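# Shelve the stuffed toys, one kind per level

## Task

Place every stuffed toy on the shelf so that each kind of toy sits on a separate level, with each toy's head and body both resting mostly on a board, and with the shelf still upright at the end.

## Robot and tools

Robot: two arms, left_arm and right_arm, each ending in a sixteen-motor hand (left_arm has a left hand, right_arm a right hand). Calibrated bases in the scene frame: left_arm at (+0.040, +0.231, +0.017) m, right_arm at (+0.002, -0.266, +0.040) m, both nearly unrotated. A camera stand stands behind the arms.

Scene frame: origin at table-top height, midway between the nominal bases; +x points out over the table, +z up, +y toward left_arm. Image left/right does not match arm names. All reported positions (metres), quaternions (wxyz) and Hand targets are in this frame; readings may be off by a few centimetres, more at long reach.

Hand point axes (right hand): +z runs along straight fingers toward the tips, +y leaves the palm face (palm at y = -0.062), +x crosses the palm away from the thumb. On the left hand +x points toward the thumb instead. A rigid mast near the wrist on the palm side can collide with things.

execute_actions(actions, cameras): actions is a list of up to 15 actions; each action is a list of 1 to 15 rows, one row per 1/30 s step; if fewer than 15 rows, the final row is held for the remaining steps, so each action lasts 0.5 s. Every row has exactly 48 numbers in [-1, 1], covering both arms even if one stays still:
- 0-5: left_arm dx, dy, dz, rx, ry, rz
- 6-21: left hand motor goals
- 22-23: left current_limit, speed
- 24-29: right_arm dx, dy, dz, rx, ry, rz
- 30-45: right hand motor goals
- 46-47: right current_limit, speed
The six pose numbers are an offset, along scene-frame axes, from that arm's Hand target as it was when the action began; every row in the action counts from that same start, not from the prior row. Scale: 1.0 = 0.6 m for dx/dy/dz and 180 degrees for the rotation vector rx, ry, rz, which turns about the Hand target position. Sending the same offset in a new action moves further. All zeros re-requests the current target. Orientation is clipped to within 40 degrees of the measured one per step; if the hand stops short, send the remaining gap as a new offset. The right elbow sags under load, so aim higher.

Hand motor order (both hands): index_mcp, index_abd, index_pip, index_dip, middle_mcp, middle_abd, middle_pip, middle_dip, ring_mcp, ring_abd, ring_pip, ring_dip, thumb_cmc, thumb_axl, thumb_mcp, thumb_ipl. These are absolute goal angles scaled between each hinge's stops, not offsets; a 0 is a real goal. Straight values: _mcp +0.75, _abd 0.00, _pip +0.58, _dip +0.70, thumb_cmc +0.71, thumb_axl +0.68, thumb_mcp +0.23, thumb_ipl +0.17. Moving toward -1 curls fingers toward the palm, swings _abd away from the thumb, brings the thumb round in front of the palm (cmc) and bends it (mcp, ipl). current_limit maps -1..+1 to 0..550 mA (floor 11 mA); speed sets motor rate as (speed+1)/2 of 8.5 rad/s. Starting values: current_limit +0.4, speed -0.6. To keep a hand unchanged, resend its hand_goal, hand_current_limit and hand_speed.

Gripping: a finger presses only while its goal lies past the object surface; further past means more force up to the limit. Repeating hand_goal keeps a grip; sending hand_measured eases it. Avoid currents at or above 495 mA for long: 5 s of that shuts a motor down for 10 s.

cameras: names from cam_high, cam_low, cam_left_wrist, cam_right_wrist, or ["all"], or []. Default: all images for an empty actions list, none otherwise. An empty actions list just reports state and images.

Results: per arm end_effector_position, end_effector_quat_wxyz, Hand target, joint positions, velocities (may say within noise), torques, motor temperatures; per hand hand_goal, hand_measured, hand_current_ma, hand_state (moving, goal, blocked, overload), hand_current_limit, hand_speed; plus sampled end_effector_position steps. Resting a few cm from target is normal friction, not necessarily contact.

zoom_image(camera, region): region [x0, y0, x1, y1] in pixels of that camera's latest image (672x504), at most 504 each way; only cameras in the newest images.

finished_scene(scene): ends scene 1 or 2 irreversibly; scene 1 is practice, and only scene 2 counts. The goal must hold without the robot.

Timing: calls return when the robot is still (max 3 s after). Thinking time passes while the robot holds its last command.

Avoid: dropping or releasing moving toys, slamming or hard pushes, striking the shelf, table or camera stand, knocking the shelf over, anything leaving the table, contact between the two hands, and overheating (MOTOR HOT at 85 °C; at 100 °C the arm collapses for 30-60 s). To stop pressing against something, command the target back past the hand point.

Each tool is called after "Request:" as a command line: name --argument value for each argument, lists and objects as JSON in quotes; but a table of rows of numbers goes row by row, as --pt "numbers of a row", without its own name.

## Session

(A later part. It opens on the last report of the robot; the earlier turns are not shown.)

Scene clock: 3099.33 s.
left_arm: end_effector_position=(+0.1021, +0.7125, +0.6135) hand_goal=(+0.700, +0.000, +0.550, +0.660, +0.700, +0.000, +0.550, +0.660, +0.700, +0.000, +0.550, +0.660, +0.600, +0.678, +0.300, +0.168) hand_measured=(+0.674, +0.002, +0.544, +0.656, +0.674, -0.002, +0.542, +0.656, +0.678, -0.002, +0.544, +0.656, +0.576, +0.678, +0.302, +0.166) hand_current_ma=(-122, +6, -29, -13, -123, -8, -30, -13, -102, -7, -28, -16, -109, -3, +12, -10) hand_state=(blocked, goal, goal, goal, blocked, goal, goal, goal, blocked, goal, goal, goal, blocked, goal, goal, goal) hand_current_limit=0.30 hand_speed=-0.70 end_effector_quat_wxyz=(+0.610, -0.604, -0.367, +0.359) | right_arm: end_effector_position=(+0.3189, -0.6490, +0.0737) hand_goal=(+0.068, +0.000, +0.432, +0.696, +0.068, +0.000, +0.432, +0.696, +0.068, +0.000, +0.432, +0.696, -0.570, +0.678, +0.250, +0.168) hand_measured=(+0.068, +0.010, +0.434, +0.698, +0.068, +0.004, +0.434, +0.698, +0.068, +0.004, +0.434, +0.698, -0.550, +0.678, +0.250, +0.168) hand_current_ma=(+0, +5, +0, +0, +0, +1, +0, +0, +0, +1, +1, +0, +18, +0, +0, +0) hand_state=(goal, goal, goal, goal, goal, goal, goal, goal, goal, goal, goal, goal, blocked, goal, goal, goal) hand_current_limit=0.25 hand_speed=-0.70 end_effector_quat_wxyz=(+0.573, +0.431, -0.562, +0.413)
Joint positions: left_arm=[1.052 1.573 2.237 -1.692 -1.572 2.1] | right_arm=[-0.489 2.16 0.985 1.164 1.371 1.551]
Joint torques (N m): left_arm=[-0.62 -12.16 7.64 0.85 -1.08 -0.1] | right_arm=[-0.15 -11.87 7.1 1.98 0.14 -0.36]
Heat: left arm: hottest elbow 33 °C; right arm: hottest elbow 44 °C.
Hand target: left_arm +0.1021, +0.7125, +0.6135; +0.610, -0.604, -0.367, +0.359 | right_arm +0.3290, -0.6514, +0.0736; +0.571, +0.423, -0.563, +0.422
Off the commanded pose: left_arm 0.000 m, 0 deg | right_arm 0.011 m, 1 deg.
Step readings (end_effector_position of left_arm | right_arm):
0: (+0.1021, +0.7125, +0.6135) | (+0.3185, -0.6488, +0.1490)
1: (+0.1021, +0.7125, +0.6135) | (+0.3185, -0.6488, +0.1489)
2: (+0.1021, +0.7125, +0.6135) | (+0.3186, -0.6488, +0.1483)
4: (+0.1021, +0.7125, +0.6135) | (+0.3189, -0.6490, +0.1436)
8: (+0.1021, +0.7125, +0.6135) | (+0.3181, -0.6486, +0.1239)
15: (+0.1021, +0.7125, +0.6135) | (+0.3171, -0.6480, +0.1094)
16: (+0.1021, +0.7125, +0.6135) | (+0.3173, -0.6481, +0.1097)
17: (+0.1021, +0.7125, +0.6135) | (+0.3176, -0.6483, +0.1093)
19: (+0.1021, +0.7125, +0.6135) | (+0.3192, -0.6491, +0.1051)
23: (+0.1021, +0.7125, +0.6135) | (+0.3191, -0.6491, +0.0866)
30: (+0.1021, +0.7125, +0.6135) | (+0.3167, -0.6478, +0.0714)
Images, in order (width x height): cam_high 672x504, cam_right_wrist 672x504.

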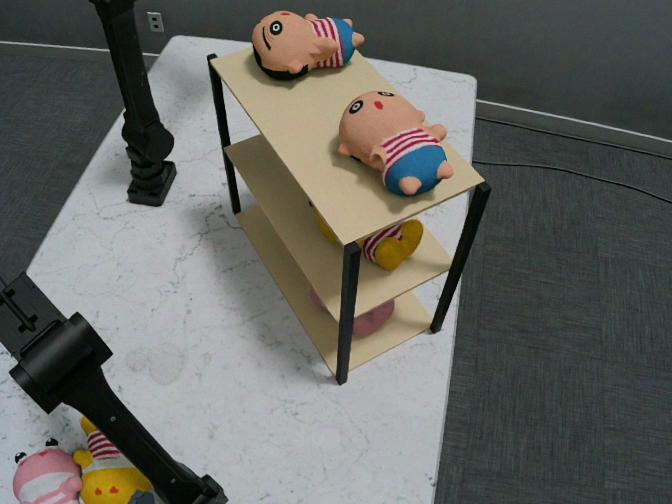

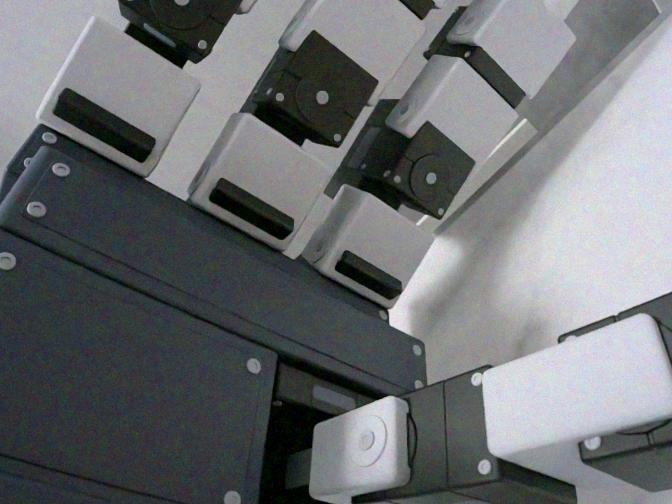

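Request:
execute_actions --actions '[[[0,0,0,0,0,0,0.7,0,0.55,0.66,0.7,0,0.55,0.66,0.7,0,0.55,0.66,0.6,0.678,0.3,0.168,0.3,-0.7,-0.01,-0.03,0,0,0,-0.042,0.068,0,0.431,0.696,0.068,0,0.431,0.696,0.068,0,0.431,0.696,-0.57,0.678,0.25,0.168,0.25,-0.7]],[[0,0,0,0,0,0,0.7,0,0.55,0.66,0.7,0,0.55,0.66,0.7,0,0.55,0.66,0.6,0.678,0.3,0.168,0.3,-0.7,-0.02,-0.02,0,0,0,-0.042,0.068,0,0.431,0.696,0.068,0,0.431,0.696,0.068,0,0.431,0.696,-0.57,0.678,0.25,0.168,0.25,-0.7]]]' --cameras '["cam_right_wrist","cam_high"]'

Scene clock: 3123.60 s.
left_arm: end_effector_position=(+0.1021, +0.7125, +0.6135) hand_goal=(+0.700, +0.000, +0.550, +0.660, +0.700, +0.000, +0.550, +0.660, +0.700, +0.000, +0.550, +0.660, +0.600, +0.678, +0.300, +0.168) hand_measured=(+0.674, +0.002, +0.544, +0.656, +0.674, -0.002, +0.542, +0.656, +0.678, -0.002, +0.544, +0.656, +0.576, +0.678, +0.302, +0.166) hand_current_ma=(-122, +6, -29, -13, -123, -8, -30, -13, -102, -7, -28, -16, -109, -3, +12, -10) hand_state=(blocked, goal, goal, goal, blocked, goal, goal, goal, blocked, goal, goal, goal, blocked, goal, goal, goal) hand_current_limit=0.30 hand_speed=-0.70 end_effector_quat_wxyz=(+0.610, -0.604, -0.367, +0.359) | right_arm: end_effector_position=(+0.3189, -0.6490, +0.0737) hand_goal=(+0.068, +0.000, +0.432, +0.696, +0.068, +0.000, +0.432, +0.696, +0.068, +0.000, +0.432, +0.696, -0.570, +0.678, +0.250, +0.168) hand_measured=(+0.068, +0.010, +0.434, +0.698, +0.068, +0.004, +0.434, +0.698, +0.068, +0.004, +0.434, +0.698, -0.550, +0.678, +0.250, +0.168) hand_current_ma=(+0, +5, +0, +0, +0, +1, +0, +0, +0, +1, +1, +0, +18, +0, +0, +0) hand_state=(goal, goal, goal, goal, goal, goal, goal, goal, goal, goal, goal, goal, blocked, goal, goal, goal) hand_current_limit=0.25 hand_speed=-0.70 end_effector_quat_wxyz=(+0.573, +0.431, -0.562, +0.413)
Joint positions: left_arm=[1.052 1.573 2.237 -1.692 -1.572 2.1] | right_arm=[-0.489 2.16 0.985 1.164 1.371 1.551]
Joint torques (N m): left_arm=[-0.62 -12.1 7.62 0.84 -1.08 -0.1] | right_arm=[-0.56 -12.69 4.74 1.14 0.05 -0.32]
Heat: left arm: hottest elbow 32 °C; right arm: hottest elbow 42 °C.
Hand target: left_arm +0.1021, +0.7125, +0.6135; +0.610, -0.604, -0.367, +0.359 | right_arm +0.3189, -0.6490, +0.0737; +0.573, +0.431, -0.562, +0.413 (last step not sent: back at the drive's target)
Off the commanded pose: left_arm 0.000 m, 0 deg | right_arm 0.017 m, 8 deg.
Step readings (end_effector_position of left_arm | right_arm):
0: (+0.1021, +0.7125, +0.6135) | (+0.3189, -0.6490, +0.0737)
1: (+0.1021, +0.7125, +0.6135) | (+0.3189, -0.6490, +0.0737) HELD (not all sent) right_arm
2: (+0.1021, +0.7125, +0.6135) | (+0.3189, -0.6490, +0.0737) HELD (not all sent) right_arm
4: (+0.1021, +0.7125, +0.6135) | (+0.3189, -0.6490, +0.0737) HELD (not all sent) right_arm
8: (+0.1021, +0.7125, +0.6135) | (+0.3189, -0.6490, +0.0737) HELD (not all sent) right_arm
15: (+0.1021, +0.7125, +0.6135) | (+0.3189, -0.6490, +0.0737) HELD (not all sent) right_arm
16: (+0.1021, +0.7125, +0.6135) | (+0.3189, -0.6490, +0.0737) HELD (not all sent) right_arm
17: (+0.1021, +0.7125, +0.6135) | (+0.3189, -0.6490, +0.0737) HELD (not all sent) right_arm
19: (+0.1021, +0.7125, +0.6135) | (+0.3189, -0.6490, +0.0737) HELD (not all sent) right_arm
23: (+0.1021, +0.7125, +0.6135) | (+0.3189, -0.6490, +0.0737) HELD (not all sent) right_arm
30: (+0.1021, +0.7125, +0.6135) | (+0.3189, -0.6490, +0.0737) HELD (not all sent) right_arm
HELD (not all sent) right_arm: steps 1 to 30.
pose unreachable (right arm): on one or more control steps of this call, first in action 0 (counted from 0), this arm could not follow its commanded pose, so it was not sent that pose on those steps. It may still have moved: this result reports where it is.
cause: moving toward the commanded pose would bring two parts of the arm too close to each other (joints 4 (wrist pitch) to 6 (wrist roll) lie between them).
Images, in order (width x height): cam_high 672x504, cam_right_wrist 672x504.

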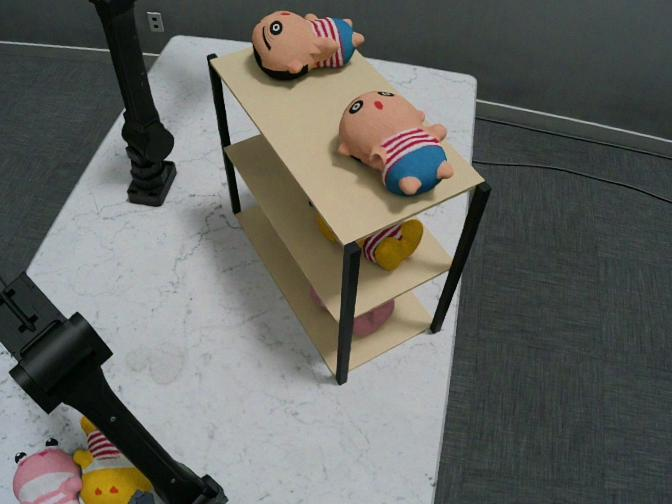

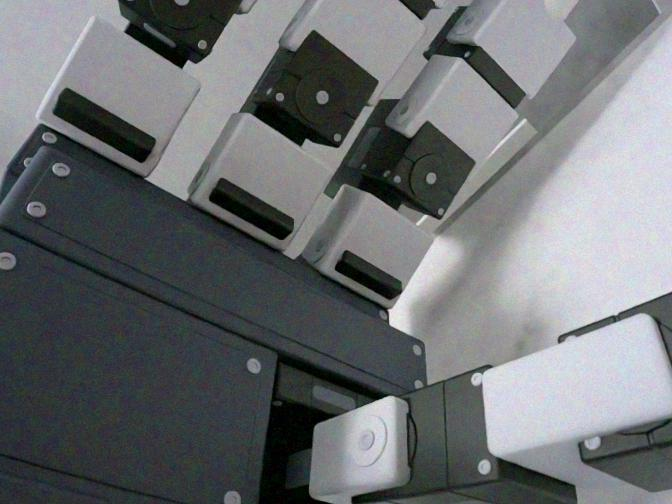

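Request:
execute_actions --actions '[[[0,0,0,0,0,0,0.7,0,0.55,0.66,0.7,0,0.55,0.66,0.7,0,0.55,0.66,0.6,0.678,0.3,0.168,0.3,-0.7,0,0,0.13,0,0,0.03,0.068,0,0.431,0.696,0.068,0,0.431,0.696,0.068,0,0.431,0.696,-0.57,0.678,0.25,0.168,0.25,-0.7]],[[0,0,0,0,0,0,0.7,0,0.55,0.66,0.7,0,0.55,0.66,0.7,0,0.55,0.66,0.6,0.678,0.3,0.168,0.3,-0.7,0.06,0.02,0.13,0,0,0.1,0.068,0,0.431,0.696,0.068,0,0.431,0.696,0.068,0,0.431,0.696,-0.57,0.678,0.25,0.168,0.25,-0.7]],[[0,0,0,0,0,0,0.7,0,0.55,0.66,0.7,0,0.55,0.66,0.7,0,0.55,0.66,0.6,0.678,0.3,0.168,0.3,-0.7,0.07,0.03,0.1,0,0,0.11,0.068,0,0.431,0.696,0.068,0,0.431,0.696,0.068,0,0.431,0.696,-0.57,0.678,0.25,0.168,0.25,-0.7]],[[0,0,0,0,0,0,0.7,0,0.55,0.66,0.7,0,0.55,0.66,0.7,0,0.55,0.66,0.6,0.678,0.3,0.168,0.3,-0.7,0.07,0.03,0.1,0,0,0.11,0.068,0,0.431,0.696,0.068,0,0.431,0.696,0.068,0,0.431,0.696,-0.57,0.678,0.25,0.168,0.25,-0.7]],[[0,0,0,0,0,0,0.7,0,0.55,0.66,0.7,0,0.55,0.66,0.7,0,0.55,0.66,0.6,0.678,0.3,0.168,0.3,-0.7,0.072,0.038,0,0,0,0.11,0.068,0,0.431,0.696,0.068,0,0.431,0.696,0.068,0,0.431,0.696,-0.57,0.678,0.25,0.168,0.25,-0.7]]]' --cameras '["cam_right_wrist","cam_high"]'

Scene clock: 3231.57 s.
left_arm: end_effector_position=(+0.1021, +0.7125, +0.6135) hand_goal=(+0.700, +0.000, +0.550, +0.660, +0.700, +0.000, +0.550, +0.660, +0.700, +0.000, +0.550, +0.660, +0.600, +0.678, +0.300, +0.168) hand_measured=(+0.674, +0.002, +0.544, +0.656, +0.674, -0.002, +0.542, +0.656, +0.678, -0.002, +0.544, +0.656, +0.576, +0.678, +0.302, +0.166) hand_current_ma=(-122, +6, -29, -13, -123, -8, -30, -13, -102, -7, -28, -16, -109, -3, +12, -10) hand_state=(blocked, goal, goal, goal, blocked, goal, goal, goal, blocked, goal, goal, goal, blocked, goal, goal, goal) hand_current_limit=0.30 hand_speed=-0.70 end_effector_quat_wxyz=(+0.610, -0.604, -0.367, +0.359) | right_arm: end_effector_position=(+0.4838, -0.5749, +0.3464) hand_goal=(+0.068, +0.000, +0.432, +0.696, +0.068, +0.000, +0.432, +0.696, +0.068, +0.000, +0.432, +0.696, -0.570, +0.678, +0.250, +0.168) hand_measured=(+0.068, +0.010, +0.432, +0.698, +0.068, +0.004, +0.432, +0.698, +0.068, +0.004, +0.434, +0.698, -0.550, +0.678, +0.250, +0.168) hand_current_ma=(+0, +5, +0, +0, +0, +1, +0, +0, +0, +1, +0, +0, +18, +0, +0, +0) hand_state=(goal, goal, goal, goal, goal, goal, goal, goal, goal, goal, goal, goal, blocked, goal, goal, goal) hand_current_limit=0.25 hand_speed=-0.70 end_effector_quat_wxyz=(+0.160, +0.695, -0.131, +0.689)
Joint positions: left_arm=[1.052 1.573 2.237 -1.692 -1.572 2.1] | right_arm=[-0.417 1.298 0.785 0.513 -0.007 1.529]
Joint torques (N m): left_arm=[-0.56 -12.1 7.65 0.87 -1.08 -0.1] | right_arm=[-1.03 -8.06 11.59 1.8 -0.12 -0.23]
Motor temperatures (°C): left_arm=[23 27 32 21 26 23] | right_arm=[24 28 38 24 25 22]
Heat: left arm: hottest elbow 32 °C; right arm: hottest elbow 38 °C.
Hand target: left_arm +0.1021, +0.7125, +0.6135; +0.610, -0.604, -0.367, +0.359 | right_arm +0.4821, -0.5782, +0.3497; +0.157, +0.695, -0.136, +0.689
Off the commanded pose: left_arm 0.000 m, 0 deg | right_arm 0.005 m, 1 deg.
Step readings (end_effector_position of left_arm | right_arm):
0: (+0.1021, +0.7125, +0.6135) | (+0.3189, -0.6490, +0.0737)
1: (+0.1021, +0.7125, +0.6135) | (+0.3192, -0.6493, +0.0739)
2: (+0.1021, +0.7125, +0.6135) | (+0.3197, -0.6503, +0.0754)
4: (+0.1021, +0.7125, +0.6135) | (+0.3183, -0.6511, +0.0854)
8: (+0.1021, +0.7125, +0.6135) | (+0.3160, -0.6511, +0.1279)
15: (+0.1021, +0.7125, +0.6135) | (+0.3188, -0.6531, +0.1621)
16: (+0.1021, +0.7125, +0.6135) | (+0.3190, -0.6532, +0.1614)
17: (+0.1021, +0.7125, +0.6135) | (+0.3230, -0.6558, +0.1617)
19: (+0.1021, +0.7125, +0.6135) | (+0.3307, -0.6570, +0.1673)
23: (+0.1021, +0.7125, +0.6135) | (+0.3462, -0.6441, +0.2048)
30: (+0.1021, +0.7125, +0.6135) | (+0.3549, -0.6357, +0.2417)
31: (+0.1021, +0.7125, +0.6135) | (+0.3560, -0.6361, +0.2408)
32: (+0.1021, +0.7125, +0.6135) | (+0.3626, -0.6380, +0.2398)
34: (+0.1021, +0.7125, +0.6135) | (+0.3760, -0.6377, +0.2418)
38: (+0.1021, +0.7125, +0.6135) | (+0.3916, -0.6240, +0.2715)
45: (+0.1021, +0.7125, +0.6135) | (+0.3932, -0.6170, +0.2992)
46: (+0.1021, +0.7125, +0.6135) | (+0.3947, -0.6170, +0.2980)
47: (+0.1021, +0.7125, +0.6135) | (+0.4037, -0.6166, +0.2973)
49: (+0.1021, +0.7125, +0.6135) | (+0.4219, -0.6132, +0.3009)
53: (+0.1021, +0.7125, +0.6135) | (+0.4345, -0.6007, +0.3311)
60: (+0.1021, +0.7125, +0.6135) | (+0.4330, -0.5939, +0.3488)
61: (+0.1021, +0.7125, +0.6135) | (+0.4346, -0.5933, +0.3472)
62: (+0.1021, +0.7125, +0.6135) | (+0.4439, -0.5904, +0.3463)
64: (+0.1021, +0.7125, +0.6135) | (+0.4631, -0.5827, +0.3459)
68: (+0.1021, +0.7125, +0.6135) | (+0.4844, -0.5686, +0.3466)
75: (+0.1021, +0.7125, +0.6135) | (+0.4845, -0.5732, +0.3465)
Images, in order (width x height): cam_high 672x504, cam_right_wrist 672x504.

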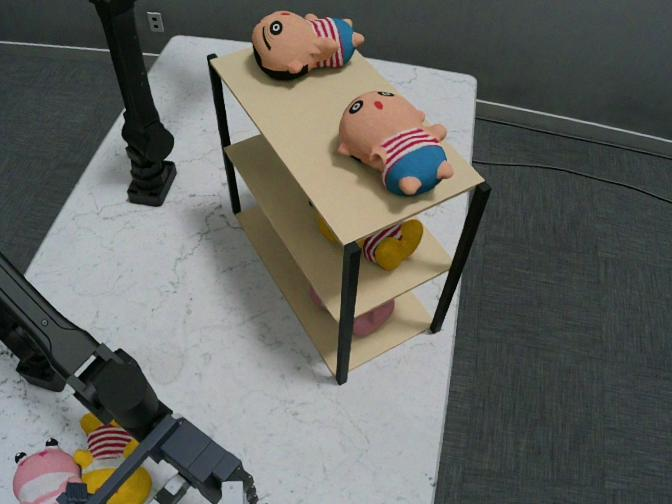

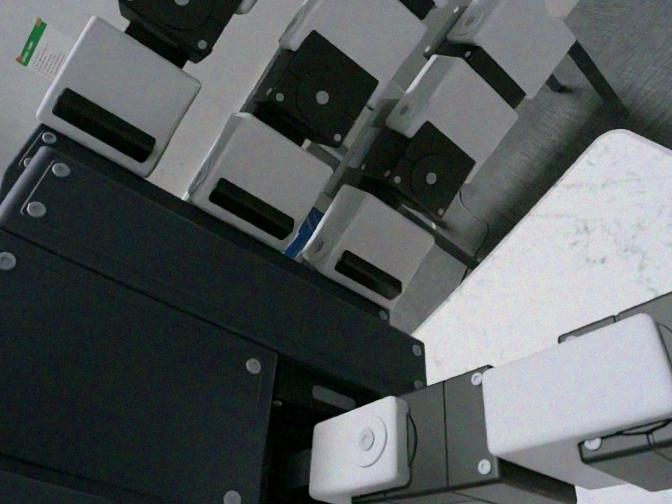

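Request:
execute_actions --actions '[[[0,0,0,0,0,0,0.7,0,0.55,0.66,0.7,0,0.55,0.66,0.7,0,0.55,0.66,0.6,0.678,0.3,0.168,0.3,-0.7,0.007,0.015,0.06,-0.1463,0.0648,0,0.3,0,0.14,0.406,0.3,0,0.14,0.406,0.3,0,0.14,0.406,-0.57,0.678,0.45,0.168,0.25,-0.7]],[[0,0,0,0,0,0,0.7,0,0.55,0.66,0.7,0,0.55,0.66,0.7,0,0.55,0.66,0.6,0.678,0.3,0.168,0.3,-0.7,0.019,0.042,0.046,-0.1463,0.0648,0,0.3,0,0.14,0.406,0.3,0,0.14,0.406,0.3,0,0.14,0.406,-0.57,0.678,0.45,0.168,0.25,-0.7]],[[0,0,0,0,0,0,0.7,0,0.55,0.66,0.7,0,0.55,0.66,0.7,0,0.55,0.66,0.6,0.678,0.3,0.168,0.3,-0.7,0.026,0.057,0.017,-0.1463,0.0648,0,0.3,0,0.14,0.406,0.3,0,0.14,0.406,0.3,0,0.14,0.406,-0.57,0.678,0.45,0.168,0.25,-0.7]],[[0,0,0,0,0,0,0.7,0,0.55,0.66,0.7,0,0.55,0.66,0.7,0,0.55,0.66,0.6,0.678,0.3,0.168,0.3,-0.7,0.026,0.057,-0.017,-0.1463,0.0648,0,0.3,0,0.14,0.406,0.3,0,0.14,0.406,0.3,0,0.14,0.406,-0.57,0.678,0.45,0.168,0.25,-0.7]],[[0,0,0,0,0,0,0.7,0,0.55,0.66,0.7,0,0.55,0.66,0.7,0,0.55,0.66,0.6,0.678,0.3,0.168,0.3,-0.7,0.019,0.042,-0.046,-0.1463,0.0648,0,0.3,0,0.14,0.406,0.3,0,0.14,0.406,0.3,0,0.14,0.406,-0.57,0.678,0.45,0.168,0.25,-0.7]],[[0,0,0,0,0,0,0.7,0,0.55,0.66,0.7,0,0.55,0.66,0.7,0,0.55,0.66,0.6,0.678,0.3,0.168,0.3,-0.7,0.007,0.015,-0.06,-0.1463,0.0648,0,0.3,0,0.14,0.406,0.3,0,0.14,0.406,0.3,0,0.14,0.406,-0.57,0.678,0.45,0.168,0.25,-0.7]],[[0,0,0,0,0,0,0.7,0,0.55,0.66,0.7,0,0.55,0.66,0.7,0,0.55,0.66,0.6,0.678,0.3,0.168,0.3,-0.7,-0.007,-0.015,-0.06,-0.1463,0.0648,0,0.3,0,0.14,0.406,0.3,0,0.14,0.406,0.3,0,0.14,0.406,-0.57,0.678,0.45,0.168,0.25,-0.7]]]'

Scene clock: 3250.07 s.
left_arm: end_effector_position=(+0.1021, +0.7125, +0.6135) hand_goal=(+0.700, +0.000, +0.550, +0.660, +0.700, +0.000, +0.550, +0.660, +0.700, +0.000, +0.550, +0.660, +0.600, +0.678, +0.300, +0.168) hand_measured=(+0.674, +0.002, +0.544, +0.656, +0.674, -0.002, +0.542, +0.656, +0.678, -0.002, +0.544, +0.656, +0.576, +0.678, +0.302, +0.166) hand_current_ma=(-122, +6, -29, -13, -123, -8, -30, -13, -102, -7, -28, -16, -109, -3, +12, -10) hand_state=(blocked, goal, goal, goal, blocked, goal, goal, goal, blocked, goal, goal, goal, blocked, goal, goal, goal) hand_current_limit=0.30 hand_speed=-0.70 end_effector_quat_wxyz=(+0.610, -0.604, -0.367, +0.359) | right_arm: end_effector_position=(+0.5370, -0.4506, +0.3052) hand_goal=(+0.300, +0.000, +0.140, +0.406, +0.300, +0.000, +0.140, +0.406, +0.300, +0.000, +0.140, +0.406, -0.570, +0.678, +0.450, +0.168) hand_measured=(+0.300, -0.002, +0.142, +0.410, +0.300, -0.002, +0.142, +0.408, +0.300, -0.002, +0.142, +0.410, -0.578, +0.678, +0.450, +0.168) hand_current_ma=(+0, +0, +0, +1, +0, +0, +0, +1, +0, +0, +1, +1, -3, +0, +0, +0) hand_state=(goal, goal, goal, goal, goal, goal, goal, goal, goal, goal, goal, goal, goal, goal, goal, goal) hand_current_limit=0.25 hand_speed=-0.70 end_effector_quat_wxyz=(+0.645, +0.010, +0.711, -0.278)
Joint positions: left_arm=[1.052 1.573 2.237 -1.692 -1.572 2.1] | right_arm=[-0.51 1.382 0.718 0.651 -0.093 -1.964]
Joint torques (N m): left_arm=[-0.62 -12.16 7.65 0.85 -1.08 -0.09] | right_arm=[-0.32 -8.18 11.44 2.24 -0.11 0.21]
Heat: left arm: hottest elbow 32 °C; right arm: hottest elbow 41 °C.
Hand target: left_arm +0.1021, +0.7125, +0.6135; +0.610, -0.604, -0.367, +0.359 | right_arm +0.5404, -0.4503, +0.3136; +0.648, +0.003, +0.707, -0.283
Off the commanded pose: left_arm 0.000 m, 0 deg | right_arm 0.009 m, 1 deg.
Step readings (end_effector_position of left_arm | right_arm):
0: (+0.1021, +0.7125, +0.6135) | (+0.4838, -0.5749, +0.3464)
1: (+0.1021, +0.7125, +0.6135) | (+0.4837, -0.5750, +0.3467)
2: (+0.1021, +0.7125, +0.6135) | (+0.4830, -0.5758, +0.3487)
4: (+0.1021, +0.7125, +0.6135) | (+0.4816, -0.5772, +0.3562)
8: (+0.1021, +0.7125, +0.6135) | (+0.4829, -0.5742, +0.3704)
15: (+0.1021, +0.7125, +0.6135) | (+0.4849, -0.5707, +0.3834)
16: (+0.1021, +0.7125, +0.6135) | (+0.4850, -0.5704, +0.3848)
17: (+0.1021, +0.7125, +0.6135) | (+0.4851, -0.5696, +0.3875)
19: (+0.1021, +0.7125, +0.6135) | (+0.4856, -0.5661, +0.3950)
23: (+0.1021, +0.7125, +0.6135) | (+0.4907, -0.5543, +0.4064)
30: (+0.1021, +0.7125, +0.6135) | (+0.4956, -0.5451, +0.4143)
31: (+0.1021, +0.7125, +0.6135) | (+0.4961, -0.5441, +0.4153)
32: (+0.1021, +0.7125, +0.6135) | (+0.4967, -0.5424, +0.4167)
34: (+0.1021, +0.7125, +0.6135) | (+0.4987, -0.5365, +0.4200)
38: (+0.1021, +0.7125, +0.6135) | (+0.5047, -0.5245, +0.4202)
45: (+0.1021, +0.7125, +0.6135) | (+0.5118, -0.5119, +0.4223)
46: (+0.1021, +0.7125, +0.6135) | (+0.5123, -0.5104, +0.4236)
47: (+0.1021, +0.7125, +0.6135) | (+0.5132, -0.5076, +0.4249)
49: (+0.1021, +0.7125, +0.6135) | (+0.5160, -0.4995, +0.4261)
53: (+0.1021, +0.7125, +0.6135) | (+0.5231, -0.4849, +0.4183)
60: (+0.1021, +0.7125, +0.6135) | (+0.5293, -0.4739, +0.4124)
61: (+0.1021, +0.7125, +0.6135) | (+0.5295, -0.4731, +0.4128)
62: (+0.1021, +0.7125, +0.6135) | (+0.5301, -0.4711, +0.4127)
64: (+0.1021, +0.7125, +0.6135) | (+0.5319, -0.4656, +0.4105)
68: (+0.1021, +0.7125, +0.6135) | (+0.5355, -0.4580, +0.3980)
75: (+0.1021, +0.7125, +0.6135) | (+0.5397, -0.4501, +0.3869)
76: (+0.1021, +0.7125, +0.6135) | (+0.5401, -0.4490, +0.3862)
77: (+0.1021, +0.7125, +0.6135) | (+0.5404, -0.4477, +0.3848)
79: (+0.1021, +0.7125, +0.6135) | (+0.5413, -0.4436, +0.3799)
83: (+0.1021, +0.7125, +0.6135) | (+0.5417, -0.4441, +0.3668)
90: (+0.1021, +0.7125, +0.6135) | (+0.5426, -0.4419, +0.3538)
91: (+0.1021, +0.7125, +0.6135) | (+0.5428, -0.4410, +0.3523)
92: (+0.1021, +0.7125, +0.6135) | (+0.5429, -0.4401, +0.3495)
94: (+0.1021, +0.7125, +0.6135) | (+0.5423, -0.4386, +0.3410)
98: (+0.1021, +0.7125, +0.6135) | (+0.5391, -0.4461, +0.3254)
105: (+0.1021, +0.7125, +0.6135) | (+0.5373, -0.4501, +0.3108)

Request:
execute_actions --actions '[[[0,0,0,0,0,0,0.7,0,0.55,0.66,0.7,0,0.55,0.66,0.7,0,0.55,0.66,0.6,0.678,0.3,0.168,0.3,-0.7,-0.068,-0.108,-0.01,0.012,0.061,-0.122,0.3,0,0.14,0.406,0.3,0,0.14,0.406,0.3,0,0.14,0.406,-0.57,0.678,0.45,0.168,0.25,-0.7]],[[0,0,0,0,0,0,0.7,0,0.55,0.66,0.7,0,0.55,0.66,0.7,0,0.55,0.66,0.6,0.678,0.3,0.168,0.3,-0.7,-0.13,-0.077,-0.02,0.002,0.072,-0.122,0.3,0,0.14,0.406,0.3,0,0.14,0.406,0.3,0,0.14,0.406,-0.57,0.678,0.45,0.168,0.25,-0.7]],[[0,0,0,0,0,0,0.7,0,0.55,0.66,0.7,0,0.55,0.66,0.7,0,0.55,0.66,0.6,0.678,0.3,0.168,0.3,-0.7,-0.165,-0.035,-0.02,0.017,0.1006,-0.087,0.3,0,0.14,0.406,0.3,0,0.14,0.406,0.3,0,0.14,0.406,-0.57,0.678,0.45,0.168,0.25,-0.7]]]'

Request:
execute_actions --actions '[[[0,0,0,0,0,0,0.7,0,0.55,0.66,0.7,0,0.55,0.66,0.7,0,0.55,0.66,0.6,0.678,0.3,0.168,0.3,-0.7,-0.165,0.005,0,0.017,0.093,-0.066,0.3,0,0.14,0.406,0.3,0,0.14,0.406,0.3,0,0.14,0.406,-0.57,0.678,0.45,0.168,0.25,-0.7]]]' --cameras '["cam_right_wrist","cam_high"]'

Scene clock: 3295.37 s.
left_arm: end_effector_position=(+0.1021, +0.7125, +0.6135) hand_goal=(+0.700, +0.000, +0.550, +0.660, +0.700, +0.000, +0.550, +0.660, +0.700, +0.000, +0.550, +0.660, +0.600, +0.678, +0.300, +0.168) hand_measured=(+0.674, +0.002, +0.544, +0.656, +0.674, -0.002, +0.542, +0.656, +0.678, -0.002, +0.544, +0.656, +0.576, +0.678, +0.302, +0.166) hand_current_ma=(-122, +6, -29, -13, -123, -8, -30, -13, -102, -7, -28, -16, -109, -3, +12, -10) hand_state=(blocked, goal, goal, goal, blocked, goal, goal, goal, blocked, goal, goal, goal, blocked, goal, goal, goal) hand_current_limit=0.30 hand_speed=-0.70 end_effector_quat_wxyz=(+0.610, -0.604, -0.367, +0.359) | right_arm: end_effector_position=(+0.3121, -0.5729, +0.2602) hand_goal=(+0.300, +0.000, +0.140, +0.406, +0.300, +0.000, +0.140, +0.406, +0.300, +0.000, +0.140, +0.406, -0.570, +0.678, +0.450, +0.168) hand_measured=(+0.296, -0.002, +0.142, +0.410, +0.296, -0.002, +0.142, +0.408, +0.296, -0.002, +0.142, +0.410, -0.578, +0.678, +0.450, +0.168) hand_current_ma=(-1, +0, +0, +1, -1, +0, +0, +1, -1, +0, +0, +1, -3, +0, +0, +0) hand_state=(goal, goal, goal, goal, goal, goal, goal, goal, goal, goal, goal, goal, goal, goal, goal, goal) hand_current_limit=0.25 hand_speed=-0.70 end_effector_quat_wxyz=(+0.130, +0.242, +0.800, -0.533)
Joint positions: left_arm=[1.052 1.573 2.237 -1.692 -1.572 2.1] | right_arm=[-0.579 1.015 0.767 -0.463 0.915 -2.011]
Joint torques (N m): left_arm=[-0.62 -12.16 7.64 0.84 -1.08 -0.1] | right_arm=[-0.73 -3.55 16.02 1.09 0.78 0.26]
Motor temperatures (°C): left_arm=[23 27 32 21 26 23] | right_arm=[24 28 43 24 25 22]
Heat: left arm: hottest elbow 32 °C; right arm: hottest elbow 43 °C.
Hand target: left_arm +0.1021, +0.7125, +0.6135; +0.610, -0.604, -0.367, +0.359 | right_arm +0.3227, -0.5824, +0.2839; +0.140, +0.254, +0.793, -0.536
Off the commanded pose: left_arm 0.000 m, 0 deg | right_arm 0.027 m, 2 deg.
Step readings (end_effector_position of left_arm | right_arm):
0: (+0.1021, +0.7125, +0.6135) | (+0.5370, -0.4506, +0.3052)
1: (+0.1021, +0.7125, +0.6135) | (+0.5369, -0.4519, +0.3052)
2: (+0.1021, +0.7125, +0.6135) | (+0.5363, -0.4595, +0.3036)
4: (+0.1021, +0.7125, +0.6135) | (+0.5285, -0.4793, +0.2997)
8: (+0.1021, +0.7125, +0.6135) | (+0.5038, -0.5066, +0.3074)
15: (+0.1021, +0.7125, +0.6135) | (+0.4913, -0.5131, +0.3016)
16: (+0.1021, +0.7125, +0.6135) | (+0.4902, -0.5147, +0.2997)
17: (+0.1021, +0.7125, +0.6135) | (+0.4857, -0.5214, +0.2959)
19: (+0.1021, +0.7125, +0.6135) | (+0.4666, -0.5384, +0.2874)
23: (+0.1021, +0.7125, +0.6135) | (+0.4302, -0.5561, +0.2914)
30: (+0.1021, +0.7125, +0.6135) | (+0.4114, -0.5574, +0.2800)
31: (+0.1021, +0.7125, +0.6135) | (+0.4098, -0.5580, +0.2779)
32: (+0.1021, +0.7125, +0.6135) | (+0.4030, -0.5610, +0.2744)
34: (+0.1021, +0.7125, +0.6135) | (+0.3780, -0.5665, +0.2641)
38: (+0.1021, +0.7125, +0.6135) | (+0.3308, -0.5722, +0.2572)
45: (+0.1021, +0.7125, +0.6135) | (+0.3125, -0.5728, +0.2596)

Scene clock: 3296.50 s.
left_arm: end_effector_position=(+0.1021, +0.7125, +0.6135) hand_goal=(+0.700, +0.000, +0.550, +0.660, +0.700, +0.000, +0.550, +0.660, +0.700, +0.000, +0.550, +0.660, +0.600, +0.678, +0.300, +0.168) hand_measured=(+0.674, +0.002, +0.544, +0.656, +0.674, -0.002, +0.542, +0.656, +0.678, -0.002, +0.544, +0.656, +0.576, +0.678, +0.302, +0.166) hand_current_ma=(-122, +6, -29, -13, -123, -8, -30, -13, -102, -7, -28, -16, -109, -3, +12, -10) hand_state=(blocked, goal, goal, goal, blocked, goal, goal, goal, blocked, goal, goal, goal, blocked, goal, goal, goal) hand_current_limit=0.30 hand_speed=-0.70 end_effector_quat_wxyz=(+0.610, -0.604, -0.367, +0.359) | right_arm: end_effector_position=(+0.2149, -0.5700, +0.2618) hand_goal=(+0.300, +0.000, +0.140, +0.406, +0.300, +0.000, +0.140, +0.406, +0.300, +0.000, +0.140, +0.406, -0.570, +0.678, +0.450, +0.168) hand_measured=(+0.296, -0.002, +0.142, +0.410, +0.296, -0.002, +0.142, +0.408, +0.296, -0.002, +0.142, +0.410, -0.576, +0.678, +0.450, +0.168) hand_current_ma=(-2, +0, +0, +1, -1, +0, +0, +1, -2, +0, +0, +1, -3, +0, +0, +0) hand_state=(goal, goal, goal, goal, goal, goal, goal, goal, goal, goal, goal, goal, goal, goal, goal, goal) hand_current_limit=0.25 hand_speed=-0.70 end_effector_quat_wxyz=(-0.049, +0.243, +0.795, -0.554)
Joint positions: left_arm=[1.052 1.573 2.237 -1.692 -1.572 2.1] | right_arm=[-0.636 0.975 0.822 -0.873 1.107 -1.959]
Joint torques (N m): left_arm=[-0.56 -12.16 7.64 0.85 -1.08 -0.1] | right_arm=[-0.97 -2.78 15.54 0.55 1.14 0.16]
Heat: left arm: hottest elbow 32 °C; right arm: hottest elbow 43 °C.
Hand target: left_arm +0.1021, +0.7125, +0.6135; +0.610, -0.604, -0.367, +0.359 | right_arm +0.2236, -0.5794, +0.2839; -0.039, +0.258, +0.788, -0.557
Off the commanded pose: left_arm 0.000 m, 0 deg | right_arm 0.026 m, 2 deg.
Step readings (end_effector_position of left_arm | right_arm):
0: (+0.1021, +0.7125, +0.6135) | (+0.3121, -0.5729, +0.2602)
1: (+0.1021, +0.7125, +0.6135) | (+0.3108, -0.5731, +0.2598)
2: (+0.1021, +0.7125, +0.6135) | (+0.3040, -0.5743, +0.2589)
4: (+0.1021, +0.7125, +0.6135) | (+0.2792, -0.5753, +0.2561)
8: (+0.1021, +0.7125, +0.6135) | (+0.2335, -0.5732, +0.2537)
15: (+0.1021, +0.7125, +0.6135) | (+0.2155, -0.5701, +0.2601)
Images, in order (width x height): cam_high 672x504, cam_right_wrist 672x504.

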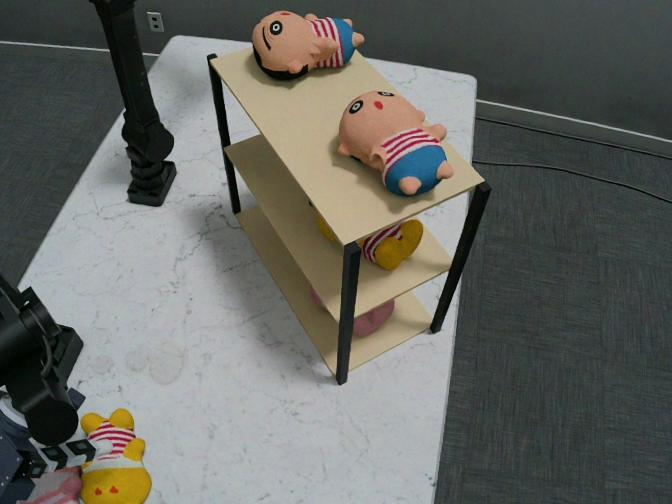

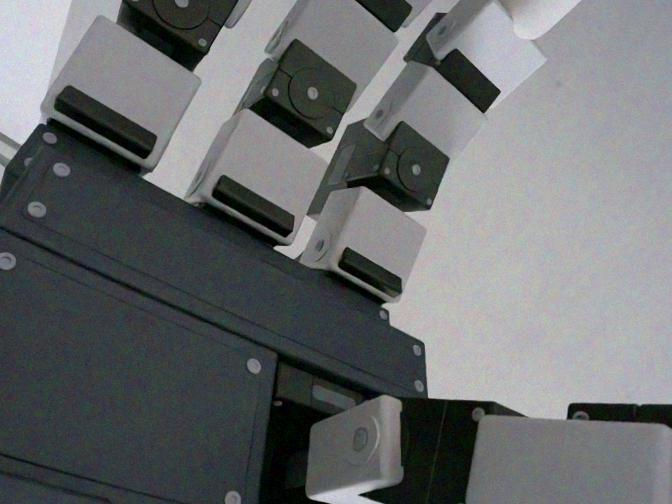

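Request:
execute_actions --actions '[[[0,0,0,0,0,0,0.7,0,0.55,0.66,0.7,0,0.55,0.66,0.7,0,0.55,0.66,0.6,0.678,0.3,0.168,0.3,-0.7,-0.04,-0.01,0,-0.039,0.061,-0.008,0.3,0,0.14,0.406,0.3,0,0.14,0.406,0.3,0,0.14,0.406,-0.57,0.678,0.45,0.168,0.25,-0.7]],[[0,0,0,0,0,0,0.7,0,0.55,0.66,0.7,0,0.55,0.66,0.7,0,0.55,0.66,0.6,0.678,0.3,0.168,0.3,-0.7,-0.04,-0.01,-0.02,-0.02,0.03,-0.004,0.3,0,0.14,0.406,0.3,0,0.14,0.406,0.3,0,0.14,0.406,-0.57,0.678,0.45,0.168,0.25,-0.7]]]' --cameras '["cam_right_wrist","cam_high"]'

Scene clock: 3323.10 s.
left_arm: end_effector_position=(+0.1021, +0.7125, +0.6135) hand_goal=(+0.700, +0.000, +0.550, +0.660, +0.700, +0.000, +0.550, +0.660, +0.700, +0.000, +0.550, +0.660, +0.600, +0.678, +0.300, +0.168) hand_measured=(+0.674, +0.002, +0.544, +0.656, +0.674, -0.002, +0.542, +0.656, +0.678, -0.002, +0.544, +0.656, +0.576, +0.678, +0.302, +0.166) hand_current_ma=(-122, +6, -29, -13, -123, -8, -30, -13, -102, -7, -28, -16, -109, -3, +12, -10) hand_state=(blocked, goal, goal, goal, blocked, goal, goal, goal, blocked, goal, goal, goal, blocked, goal, goal, goal) hand_current_limit=0.30 hand_speed=-0.70 end_effector_quat_wxyz=(+0.610, -0.604, -0.367, +0.359) | right_arm: end_effector_position=(+0.1770, -0.5879, +0.2747) hand_goal=(+0.300, +0.000, +0.140, +0.406, +0.300, +0.000, +0.140, +0.406, +0.300, +0.000, +0.140, +0.406, -0.570, +0.678, +0.450, +0.168) hand_measured=(+0.294, -0.002, +0.142, +0.410, +0.294, -0.002, +0.142, +0.408, +0.294, -0.002, +0.142, +0.410, -0.574, +0.678, +0.450, +0.168) hand_current_ma=(-3, +0, +0, +1, -2, +0, +0, +1, -3, +0, +0, +1, -2, +0, +0, +0) hand_state=(goal, goal, goal, goal, goal, goal, goal, goal, goal, goal, goal, goal, goal, goal, goal, goal) hand_current_limit=0.25 hand_speed=-0.70 end_effector_quat_wxyz=(-0.157, +0.223, +0.714, -0.645)
Joint positions: left_arm=[1.052 1.573 2.237 -1.692 -1.572 2.1] | right_arm=[-0.616 1.007 0.778 -0.765 1.428 -2.089]
Joint torques (N m): left_arm=[-0.56 -12.16 7.62 0.84 -1.08 -0.1] | right_arm=[-1.03 -3.02 10.18 1.63 1.32 -0.07]
Heat: left arm: hottest elbow 32 °C; right arm: hottest elbow 47 °C.
Hand target: left_arm +0.1021, +0.7125, +0.6135; +0.610, -0.604, -0.367, +0.359 | right_arm +0.1756, -0.5913, +0.2717; -0.138, +0.193, +0.715, -0.658
Off the commanded pose: left_arm 0.000 m, 0 deg | right_arm 0.005 m, 4 deg.
joint sent to its limit (right arm) — joint 6 (wrist roll), lower limit. The joint targets are off in orientation, not in position.
Step readings (end_effector_position of left_arm | right_arm):
0: (+0.1021, +0.7125, +0.6135) | (+0.2149, -0.5699, +0.2618)
1: (+0.1021, +0.7125, +0.6135) | (+0.2142, -0.5704, +0.2622)
2: (+0.1021, +0.7125, +0.6135) | (+0.2097, -0.5731, +0.2651)
4: (+0.1021, +0.7125, +0.6135) | (+0.1988, -0.5785, +0.2732)
8: (+0.1021, +0.7125, +0.6135) | (+0.1922, -0.5834, +0.2818)
15: (+0.1021, +0.7125, +0.6135) | (+0.1960, -0.5859, +0.2870)
16: (+0.1021, +0.7125, +0.6135) | (+0.1956, -0.5861, +0.2873)
17: (+0.1021, +0.7125, +0.6135) | (+0.1931, -0.5871, +0.2886)
19: (+0.1021, +0.7125, +0.6135) | (+0.1861, -0.5884, +0.2895)
23: (+0.1021, +0.7125, +0.6135) | (+0.1783, -0.5874, +0.2803)
30: (+0.1021, +0.7125, +0.6135) | (+0.1770, -0.5878, +0.2745)
Images, in order (width x height): cam_high 672x504, cam_right_wrist 672x504.

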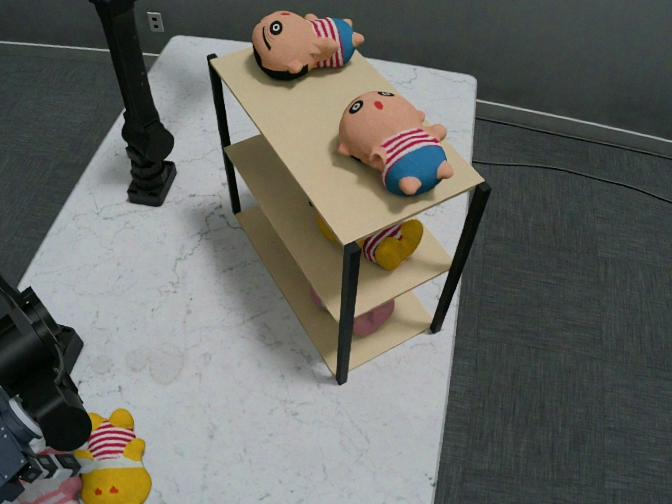

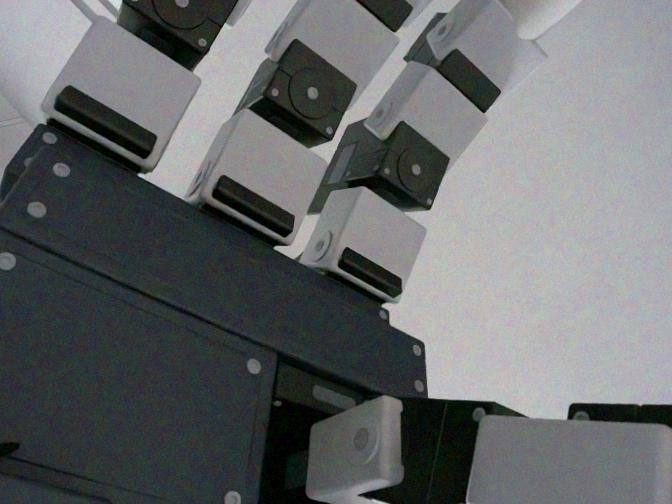

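Request:
execute_actions --actions '[[[0,0,0,0,0,0,0.7,0,0.55,0.66,0.7,0,0.55,0.66,0.7,0,0.55,0.66,0.6,0.678,0.3,0.168,0.3,-0.7,-0.078,0.028,-0.04,0,0,0,0.3,0,0.14,0.406,0.3,0,0.14,0.406,0.3,0,0.14,0.406,-0.57,0.678,0.45,0.168,0.25,-0.7]],[[0,0,0,0,0,0,0.7,0,0.55,0.66,0.7,0,0.55,0.66,0.7,0,0.55,0.66,0.6,0.678,0.3,0.168,0.3,-0.7,0,0,-0.05,0,0,0,0.3,0,0.14,0.406,0.3,0,0.14,0.406,0.3,0,0.14,0.406,-0.57,0.678,0.45,0.168,0.25,-0.7]]]' --cameras '["cam_high", "cam_right_wrist", "cam_low"]'

Request:
zoom_image --camera "cam_high" --region '[0, 330, 200, 504]'

Scene clock: 3336.80 s.
left_arm: end_effector_position=(+0.1021, +0.7125, +0.6135) hand_goal=(+0.700, +0.000, +0.550, +0.660, +0.700, +0.000, +0.550, +0.660, +0.700, +0.000, +0.550, +0.660, +0.600, +0.678, +0.300, +0.168) hand_measured=(+0.674, +0.002, +0.544, +0.656, +0.674, -0.002, +0.542, +0.656, +0.678, -0.002, +0.544, +0.656, +0.576, +0.678, +0.302, +0.166) hand_current_ma=(-122, +6, -29, -13, -123, -8, -30, -13, -102, -7, -28, -16, -109, -3, +12, -10) hand_state=(blocked, goal, goal, goal, blocked, goal, goal, goal, blocked, goal, goal, goal, blocked, goal, goal, goal) hand_current_limit=0.30 hand_speed=-0.70 end_effector_quat_wxyz=(+0.610, -0.604, -0.367, +0.359) | right_arm: end_effector_position=(+0.1303, -0.5716, +0.2206) hand_goal=(+0.300, +0.000, +0.140, +0.406, +0.300, +0.000, +0.140, +0.406, +0.300, +0.000, +0.140, +0.406, -0.570, +0.678, +0.450, +0.168) hand_measured=(+0.294, -0.002, +0.142, +0.410, +0.294, -0.002, +0.142, +0.408, +0.294, -0.002, +0.142, +0.410, -0.572, +0.678, +0.450, +0.168) hand_current_ma=(-3, +0, +0, +1, -2, +0, +0, +1, -3, +0, +0, +1, +0, +0, +0, +0) hand_state=(goal, goal, goal, goal, goal, goal, goal, goal, goal, goal, goal, goal, goal, goal, goal, goal) hand_current_limit=0.25 hand_speed=-0.70 end_effector_quat_wxyz=(-0.173, +0.240, +0.710, -0.640)
Joint positions: left_arm=[1.052 1.573 2.237 -1.692 -1.572 2.1] | right_arm=[-0.666 0.929 0.588 -0.652 1.424 -2.091]
Joint torques (N m): left_arm=[-0.62 -12.16 7.61 0.85 -1.08 -0.1] | right_arm=[-1.03 -1.79 9.88 1.89 1.23 -0.03]
Heat: left arm: hottest elbow 32 °C; right arm: hottest elbow 46 °C.
Hand target: left_arm +0.1021, +0.7125, +0.6135; +0.610, -0.604, -0.367, +0.359 | right_arm +0.1288, -0.5746, +0.2178; -0.138, +0.193, +0.715, -0.658
Off the commanded pose: left_arm 0.000 m, 0 deg | right_arm 0.004 m, 7 deg.
joint sent to its limit (right arm) — joint 6 (wrist roll), lower limit. The joint targets are off in orientation, not in position.
Step readings (end_effector_position of left_arm | right_arm):
0: (+0.1021, +0.7125, +0.6135) | (+0.1771, -0.5879, +0.2747)
1: (+0.1021, +0.7125, +0.6135) | (+0.1768, -0.5879, +0.2743)
2: (+0.1021, +0.7125, +0.6135) | (+0.1754, -0.5878, +0.2731)
4: (+0.1021, +0.7125, +0.6135) | (+0.1664, -0.5842, +0.2651)
8: (+0.1021, +0.7125, +0.6135) | (+0.1393, -0.5744, +0.2474)
15: (+0.1021, +0.7125, +0.6135) | (+0.1311, -0.5723, +0.2464)
16: (+0.1021, +0.7125, +0.6135) | (+0.1312, -0.5723, +0.2463)
17: (+0.1021, +0.7125, +0.6135) | (+0.1316, -0.5727, +0.2457)
19: (+0.1021, +0.7125, +0.6135) | (+0.1321, -0.5731, +0.2408)
23: (+0.1021, +0.7125, +0.6135) | (+0.1286, -0.5703, +0.2260)
30: (+0.1021, +0.7125, +0.6135) | (+0.1298, -0.5713, +0.2203)
Images, in order (width x height): cam_high 672x504, cam_low 672x504, cam_right_wrist 672x504.

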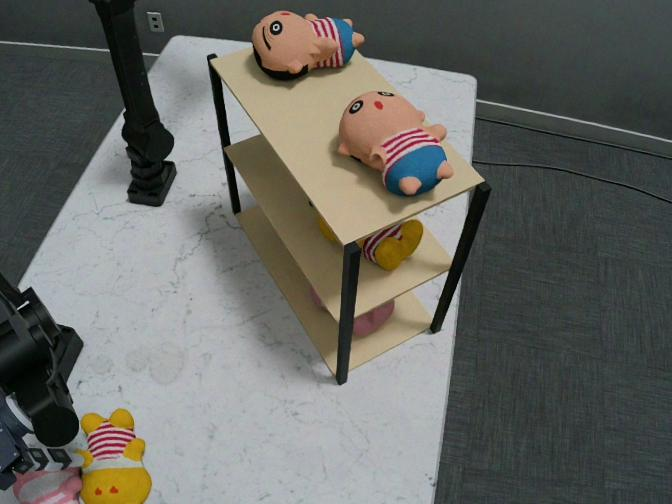

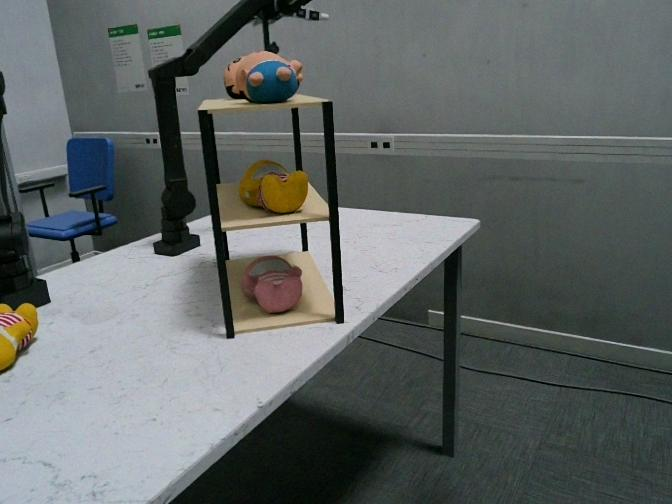

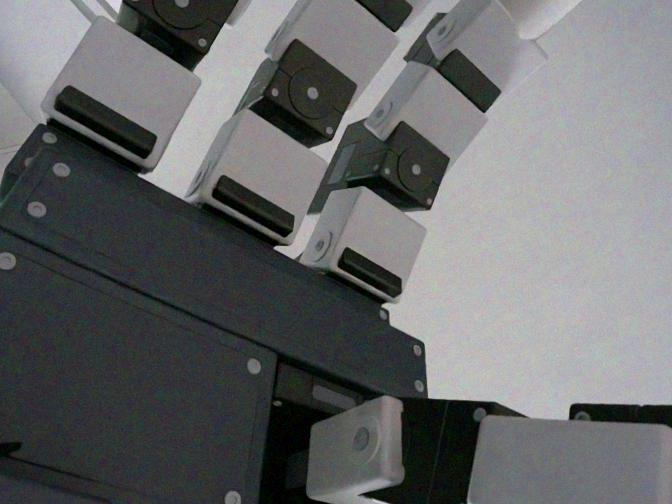

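Scaled by 2.520 from the camera's 672x504 image, which has a finer 960x720 frame.

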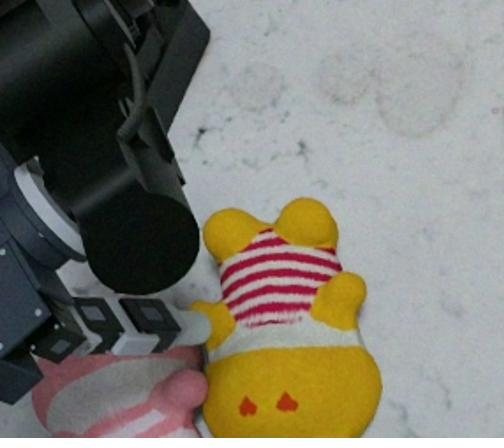

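Request:
execute_actions --actions '[[[0,0,0,0,0,0,0.7,0,0.55,0.66,0.7,0,0.55,0.66,0.7,0,0.55,0.66,0.6,0.678,0.3,0.168,0.3,-0.7,0,0,-0.05,0,0,0,0.3,0,0.14,0.406,0.3,0,0.14,0.406,0.3,0,0.14,0.406,-0.57,0.678,0.35,0.168,0.2,-0.7]],[[0,0,0,0,0,0,0.7,0,0.55,0.66,0.7,0,0.55,0.66,0.7,0,0.55,0.66,0.6,0.678,0.3,0.168,0.3,-0.7,0,0,-0.05,0,0,0,0.3,0,0.14,0.406,0.3,0,0.14,0.406,0.3,0,0.14,0.406,-0.57,0.678,0.35,0.168,0.2,-0.7]]]' --cameras '["cam_high"]'

Request:
zoom_image --camera "cam_high" --region '[0, 330, 200, 504]'

Scene clock: 3365.10 s.
left_arm: end_effector_position=(+0.1021, +0.7125, +0.6135) hand_goal=(+0.700, +0.000, +0.550, +0.660, +0.700, +0.000, +0.550, +0.660, +0.700, +0.000, +0.550, +0.660, +0.600, +0.678, +0.300, +0.168) hand_measured=(+0.674, +0.002, +0.544, +0.656, +0.674, -0.002, +0.542, +0.656, +0.678, -0.002, +0.544, +0.656, +0.576, +0.678, +0.302, +0.166) hand_current_ma=(-122, +6, -29, -13, -123, -8, -30, -13, -102, -7, -28, -16, -109, -3, +12, -10) hand_state=(blocked, goal, goal, goal, blocked, goal, goal, goal, blocked, goal, goal, goal, blocked, goal, goal, goal) hand_current_limit=0.30 hand_speed=-0.70 end_effector_quat_wxyz=(+0.610, -0.604, -0.367, +0.359) | right_arm: end_effector_position=(+0.1305, -0.5716, +0.1599) hand_goal=(+0.300, +0.000, +0.140, +0.406, +0.300, +0.000, +0.140, +0.406, +0.300, +0.000, +0.140, +0.406, -0.570, +0.678, +0.350, +0.168) hand_measured=(+0.294, -0.002, +0.142, +0.410, +0.294, -0.002, +0.142, +0.408, +0.294, -0.002, +0.142, +0.410, -0.572, +0.678, +0.350, +0.168) hand_current_ma=(-3, +0, +0, +1, -2, +0, +0, +1, -3, +0, +0, +1, +0, +0, +0, +0) hand_state=(goal, goal, goal, goal, goal, goal, goal, goal, goal, goal, goal, goal, goal, goal, goal, goal) hand_current_limit=0.20 hand_speed=-0.70 end_effector_quat_wxyz=(-0.173, +0.239, +0.710, -0.639)
Joint positions: left_arm=[1.052 1.573 2.237 -1.692 -1.572 2.1] | right_arm=[-0.666 1.035 0.47 -0.429 1.423 -2.092]
Joint torques (N m): left_arm=[-0.62 -12.16 7.62 0.87 -1.08 -0.1] | right_arm=[-0.97 -2.2 9.05 1.61 1.3 -0.03]
Heat: left arm: hottest elbow 32 °C; right arm: hottest elbow 45 °C.
Hand target: left_arm +0.1021, +0.7125, +0.6135; +0.610, -0.604, -0.367, +0.359 | right_arm +0.1287, -0.5745, +0.1577; -0.138, +0.193, +0.715, -0.658
Off the commanded pose: left_arm 0.000 m, 0 deg | right_arm 0.004 m, 7 deg.
joint sent to its limit (right arm) — joint 6 (wrist roll), lower limit. The joint targets are off in orientation, not in position.
Step readings (end_effector_position of left_arm | right_arm):
0: (+0.1021, +0.7125, +0.6135) | (+0.1303, -0.5716, +0.2206)
1: (+0.1021, +0.7125, +0.6135) | (+0.1303, -0.5717, +0.2206)
2: (+0.1021, +0.7125, +0.6135) | (+0.1309, -0.5721, +0.2198)
4: (+0.1021, +0.7125, +0.6135) | (+0.1315, -0.5726, +0.2145)
8: (+0.1021, +0.7125, +0.6135) | (+0.1285, -0.5701, +0.1964)
15: (+0.1021, +0.7125, +0.6135) | (+0.1296, -0.5710, +0.1895)
16: (+0.1021, +0.7125, +0.6135) | (+0.1299, -0.5712, +0.1896)
17: (+0.1021, +0.7125, +0.6135) | (+0.1308, -0.5719, +0.1890)
19: (+0.1021, +0.7125, +0.6135) | (+0.1320, -0.5728, +0.1842)
23: (+0.1021, +0.7125, +0.6135) | (+0.1290, -0.5704, +0.1670)
30: (+0.1021, +0.7125, +0.6135) | (+0.1298, -0.5710, +0.1594)
Images, in order (width x height): cam_high 672x504.

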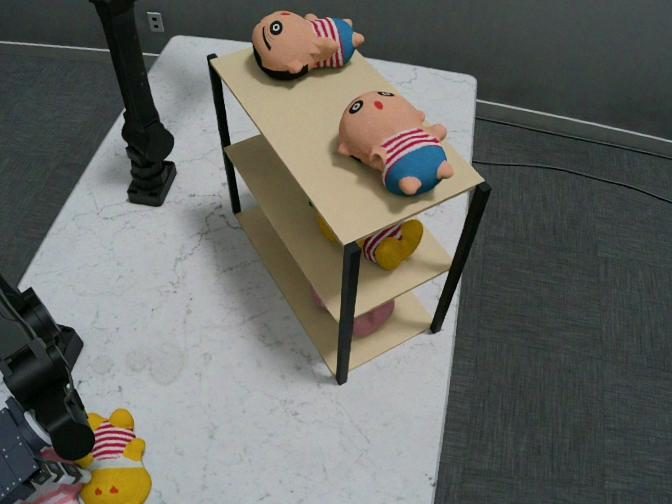

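Scaled by 2.520 from the camera's 672x504 image, which has a finer 960x720 frame.

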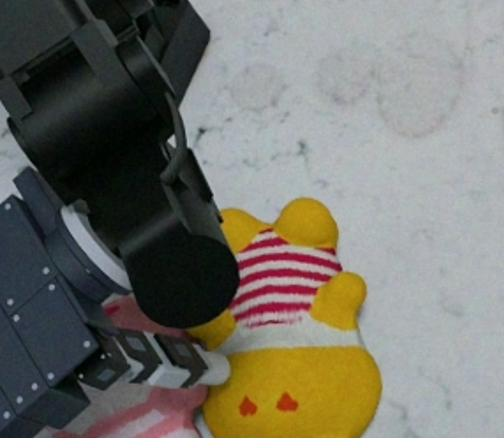

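Request:
execute_actions --actions '[[[0,0,0,0,0,0,0.7,0,0.55,0.66,0.7,0,0.55,0.66,0.7,0,0.55,0.66,0.6,0.678,0.3,0.168,0.3,-0.7,-0.014,-0.003,-0.02,0,0,0,0.3,0,0.14,0.406,0.3,0,0.14,0.406,0.3,0,0.14,0.406,-0.57,0.678,0.31,0.168,0.2,-0.7]],[[0,0,0,0,0,0,0.7,0,0.55,0.66,0.7,0,0.55,0.66,0.7,0,0.55,0.66,0.6,0.678,0.3,0.168,0.3,-0.7,0,0,-0.035,0,0,0,0.3,0,0.14,0.406,0.3,0,0.14,0.406,0.3,0,0.14,0.406,-0.57,0.678,0.31,0.168,0.2,-0.7]]]' --cameras '["cam_high"]'

Request:
zoom_image --camera "cam_high" --region '[0, 330, 200, 504]'

Scene clock: 3381.87 s.
left_arm: end_effector_position=(+0.1021, +0.7125, +0.6135) hand_goal=(+0.700, +0.000, +0.550, +0.660, +0.700, +0.000, +0.550, +0.660, +0.700, +0.000, +0.550, +0.660, +0.600, +0.678, +0.300, +0.168) hand_measured=(+0.674, +0.002, +0.544, +0.656, +0.674, -0.002, +0.542, +0.656, +0.678, -0.002, +0.544, +0.656, +0.576, +0.678, +0.302, +0.166) hand_current_ma=(-122, +6, -29, -13, -123, -8, -30, -13, -102, -7, -28, -16, -109, -3, +12, -10) hand_state=(blocked, goal, goal, goal, blocked, goal, goal, goal, blocked, goal, goal, goal, blocked, goal, goal, goal) hand_current_limit=0.30 hand_speed=-0.70 end_effector_quat_wxyz=(+0.610, -0.604, -0.367, +0.359) | right_arm: end_effector_position=(+0.1243, -0.5740, +0.1280) hand_goal=(+0.300, +0.000, +0.140, +0.406, +0.300, +0.000, +0.140, +0.406, +0.300, +0.000, +0.140, +0.406, -0.570, +0.678, +0.310, +0.168) hand_measured=(+0.294, -0.002, +0.142, +0.410, +0.294, -0.002, +0.142, +0.408, +0.294, -0.002, +0.142, +0.410, -0.572, +0.678, +0.310, +0.168) hand_current_ma=(-3, +0, +0, +1, -2, +0, +0, +1, -3, +0, +0, +1, +0, +0, +0, +0) hand_state=(goal, goal, goal, goal, goal, goal, goal, goal, goal, goal, goal, goal, goal, goal, goal, goal) hand_current_limit=0.20 hand_speed=-0.70 end_effector_quat_wxyz=(-0.177, +0.248, +0.709, -0.636)
Joint positions: left_arm=[1.052 1.573 2.237 -1.692 -1.572 2.1] | right_arm=[-0.688 1.115 0.416 -0.292 1.417 -2.092]
Joint torques (N m): left_arm=[-0.56 -12.16 7.62 0.84 -1.08 -0.1] | right_arm=[-1.26 -3.02 8.08 1.74 1.28 -0.03]
Heat: left arm: hottest elbow 32 °C; right arm: hottest elbow 44 °C.
Hand target: left_arm +0.1021, +0.7125, +0.6135; +0.610, -0.604, -0.367, +0.359 | right_arm +0.1204, -0.5764, +0.1248; -0.138, +0.193, +0.715, -0.658
Off the commanded pose: left_arm 0.000 m, 0 deg | right_arm 0.006 m, 8 deg.
joint sent to its limit (right arm) — joint 6 (wrist roll), lower limit. The joint targets are off in orientation, not in position.
Step readings (end_effector_position of left_arm | right_arm):
0: (+0.1021, +0.7125, +0.6135) | (+0.1306, -0.5717, +0.1599)
1: (+0.1021, +0.7125, +0.6135) | (+0.1306, -0.5717, +0.1600)
2: (+0.1021, +0.7125, +0.6135) | (+0.1307, -0.5721, +0.1599)
4: (+0.1021, +0.7125, +0.6135) | (+0.1299, -0.5731, +0.1584)
8: (+0.1021, +0.7125, +0.6135) | (+0.1250, -0.5732, +0.1523)
15: (+0.1021, +0.7125, +0.6135) | (+0.1234, -0.5737, +0.1495)
16: (+0.1021, +0.7125, +0.6135) | (+0.1236, -0.5739, +0.1496)
17: (+0.1021, +0.7125, +0.6135) | (+0.1240, -0.5743, +0.1491)
19: (+0.1021, +0.7125, +0.6135) | (+0.1250, -0.5750, +0.1453)
23: (+0.1021, +0.7125, +0.6135) | (+0.1230, -0.5729, +0.1324)
30: (+0.1021, +0.7125, +0.6135) | (+0.1238, -0.5735, +0.1279)
Images, in order (width x height): cam_high 672x504.

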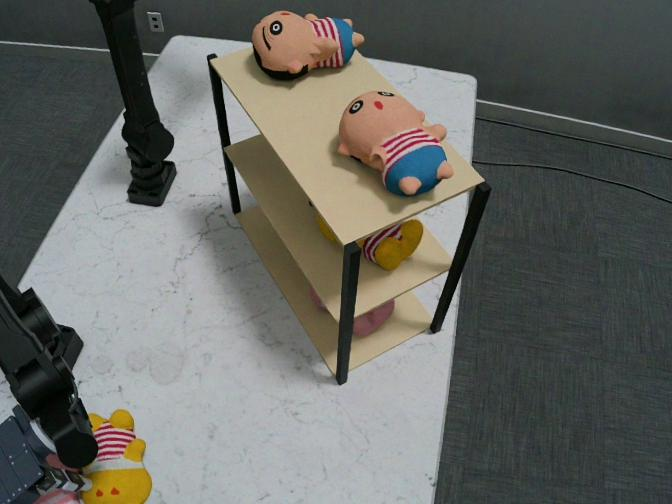

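Scaled by 2.520 from the camera's 672x504 image, which has a finer 960x720 frame.

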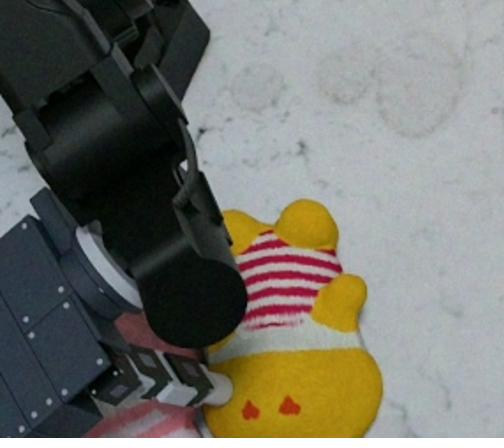

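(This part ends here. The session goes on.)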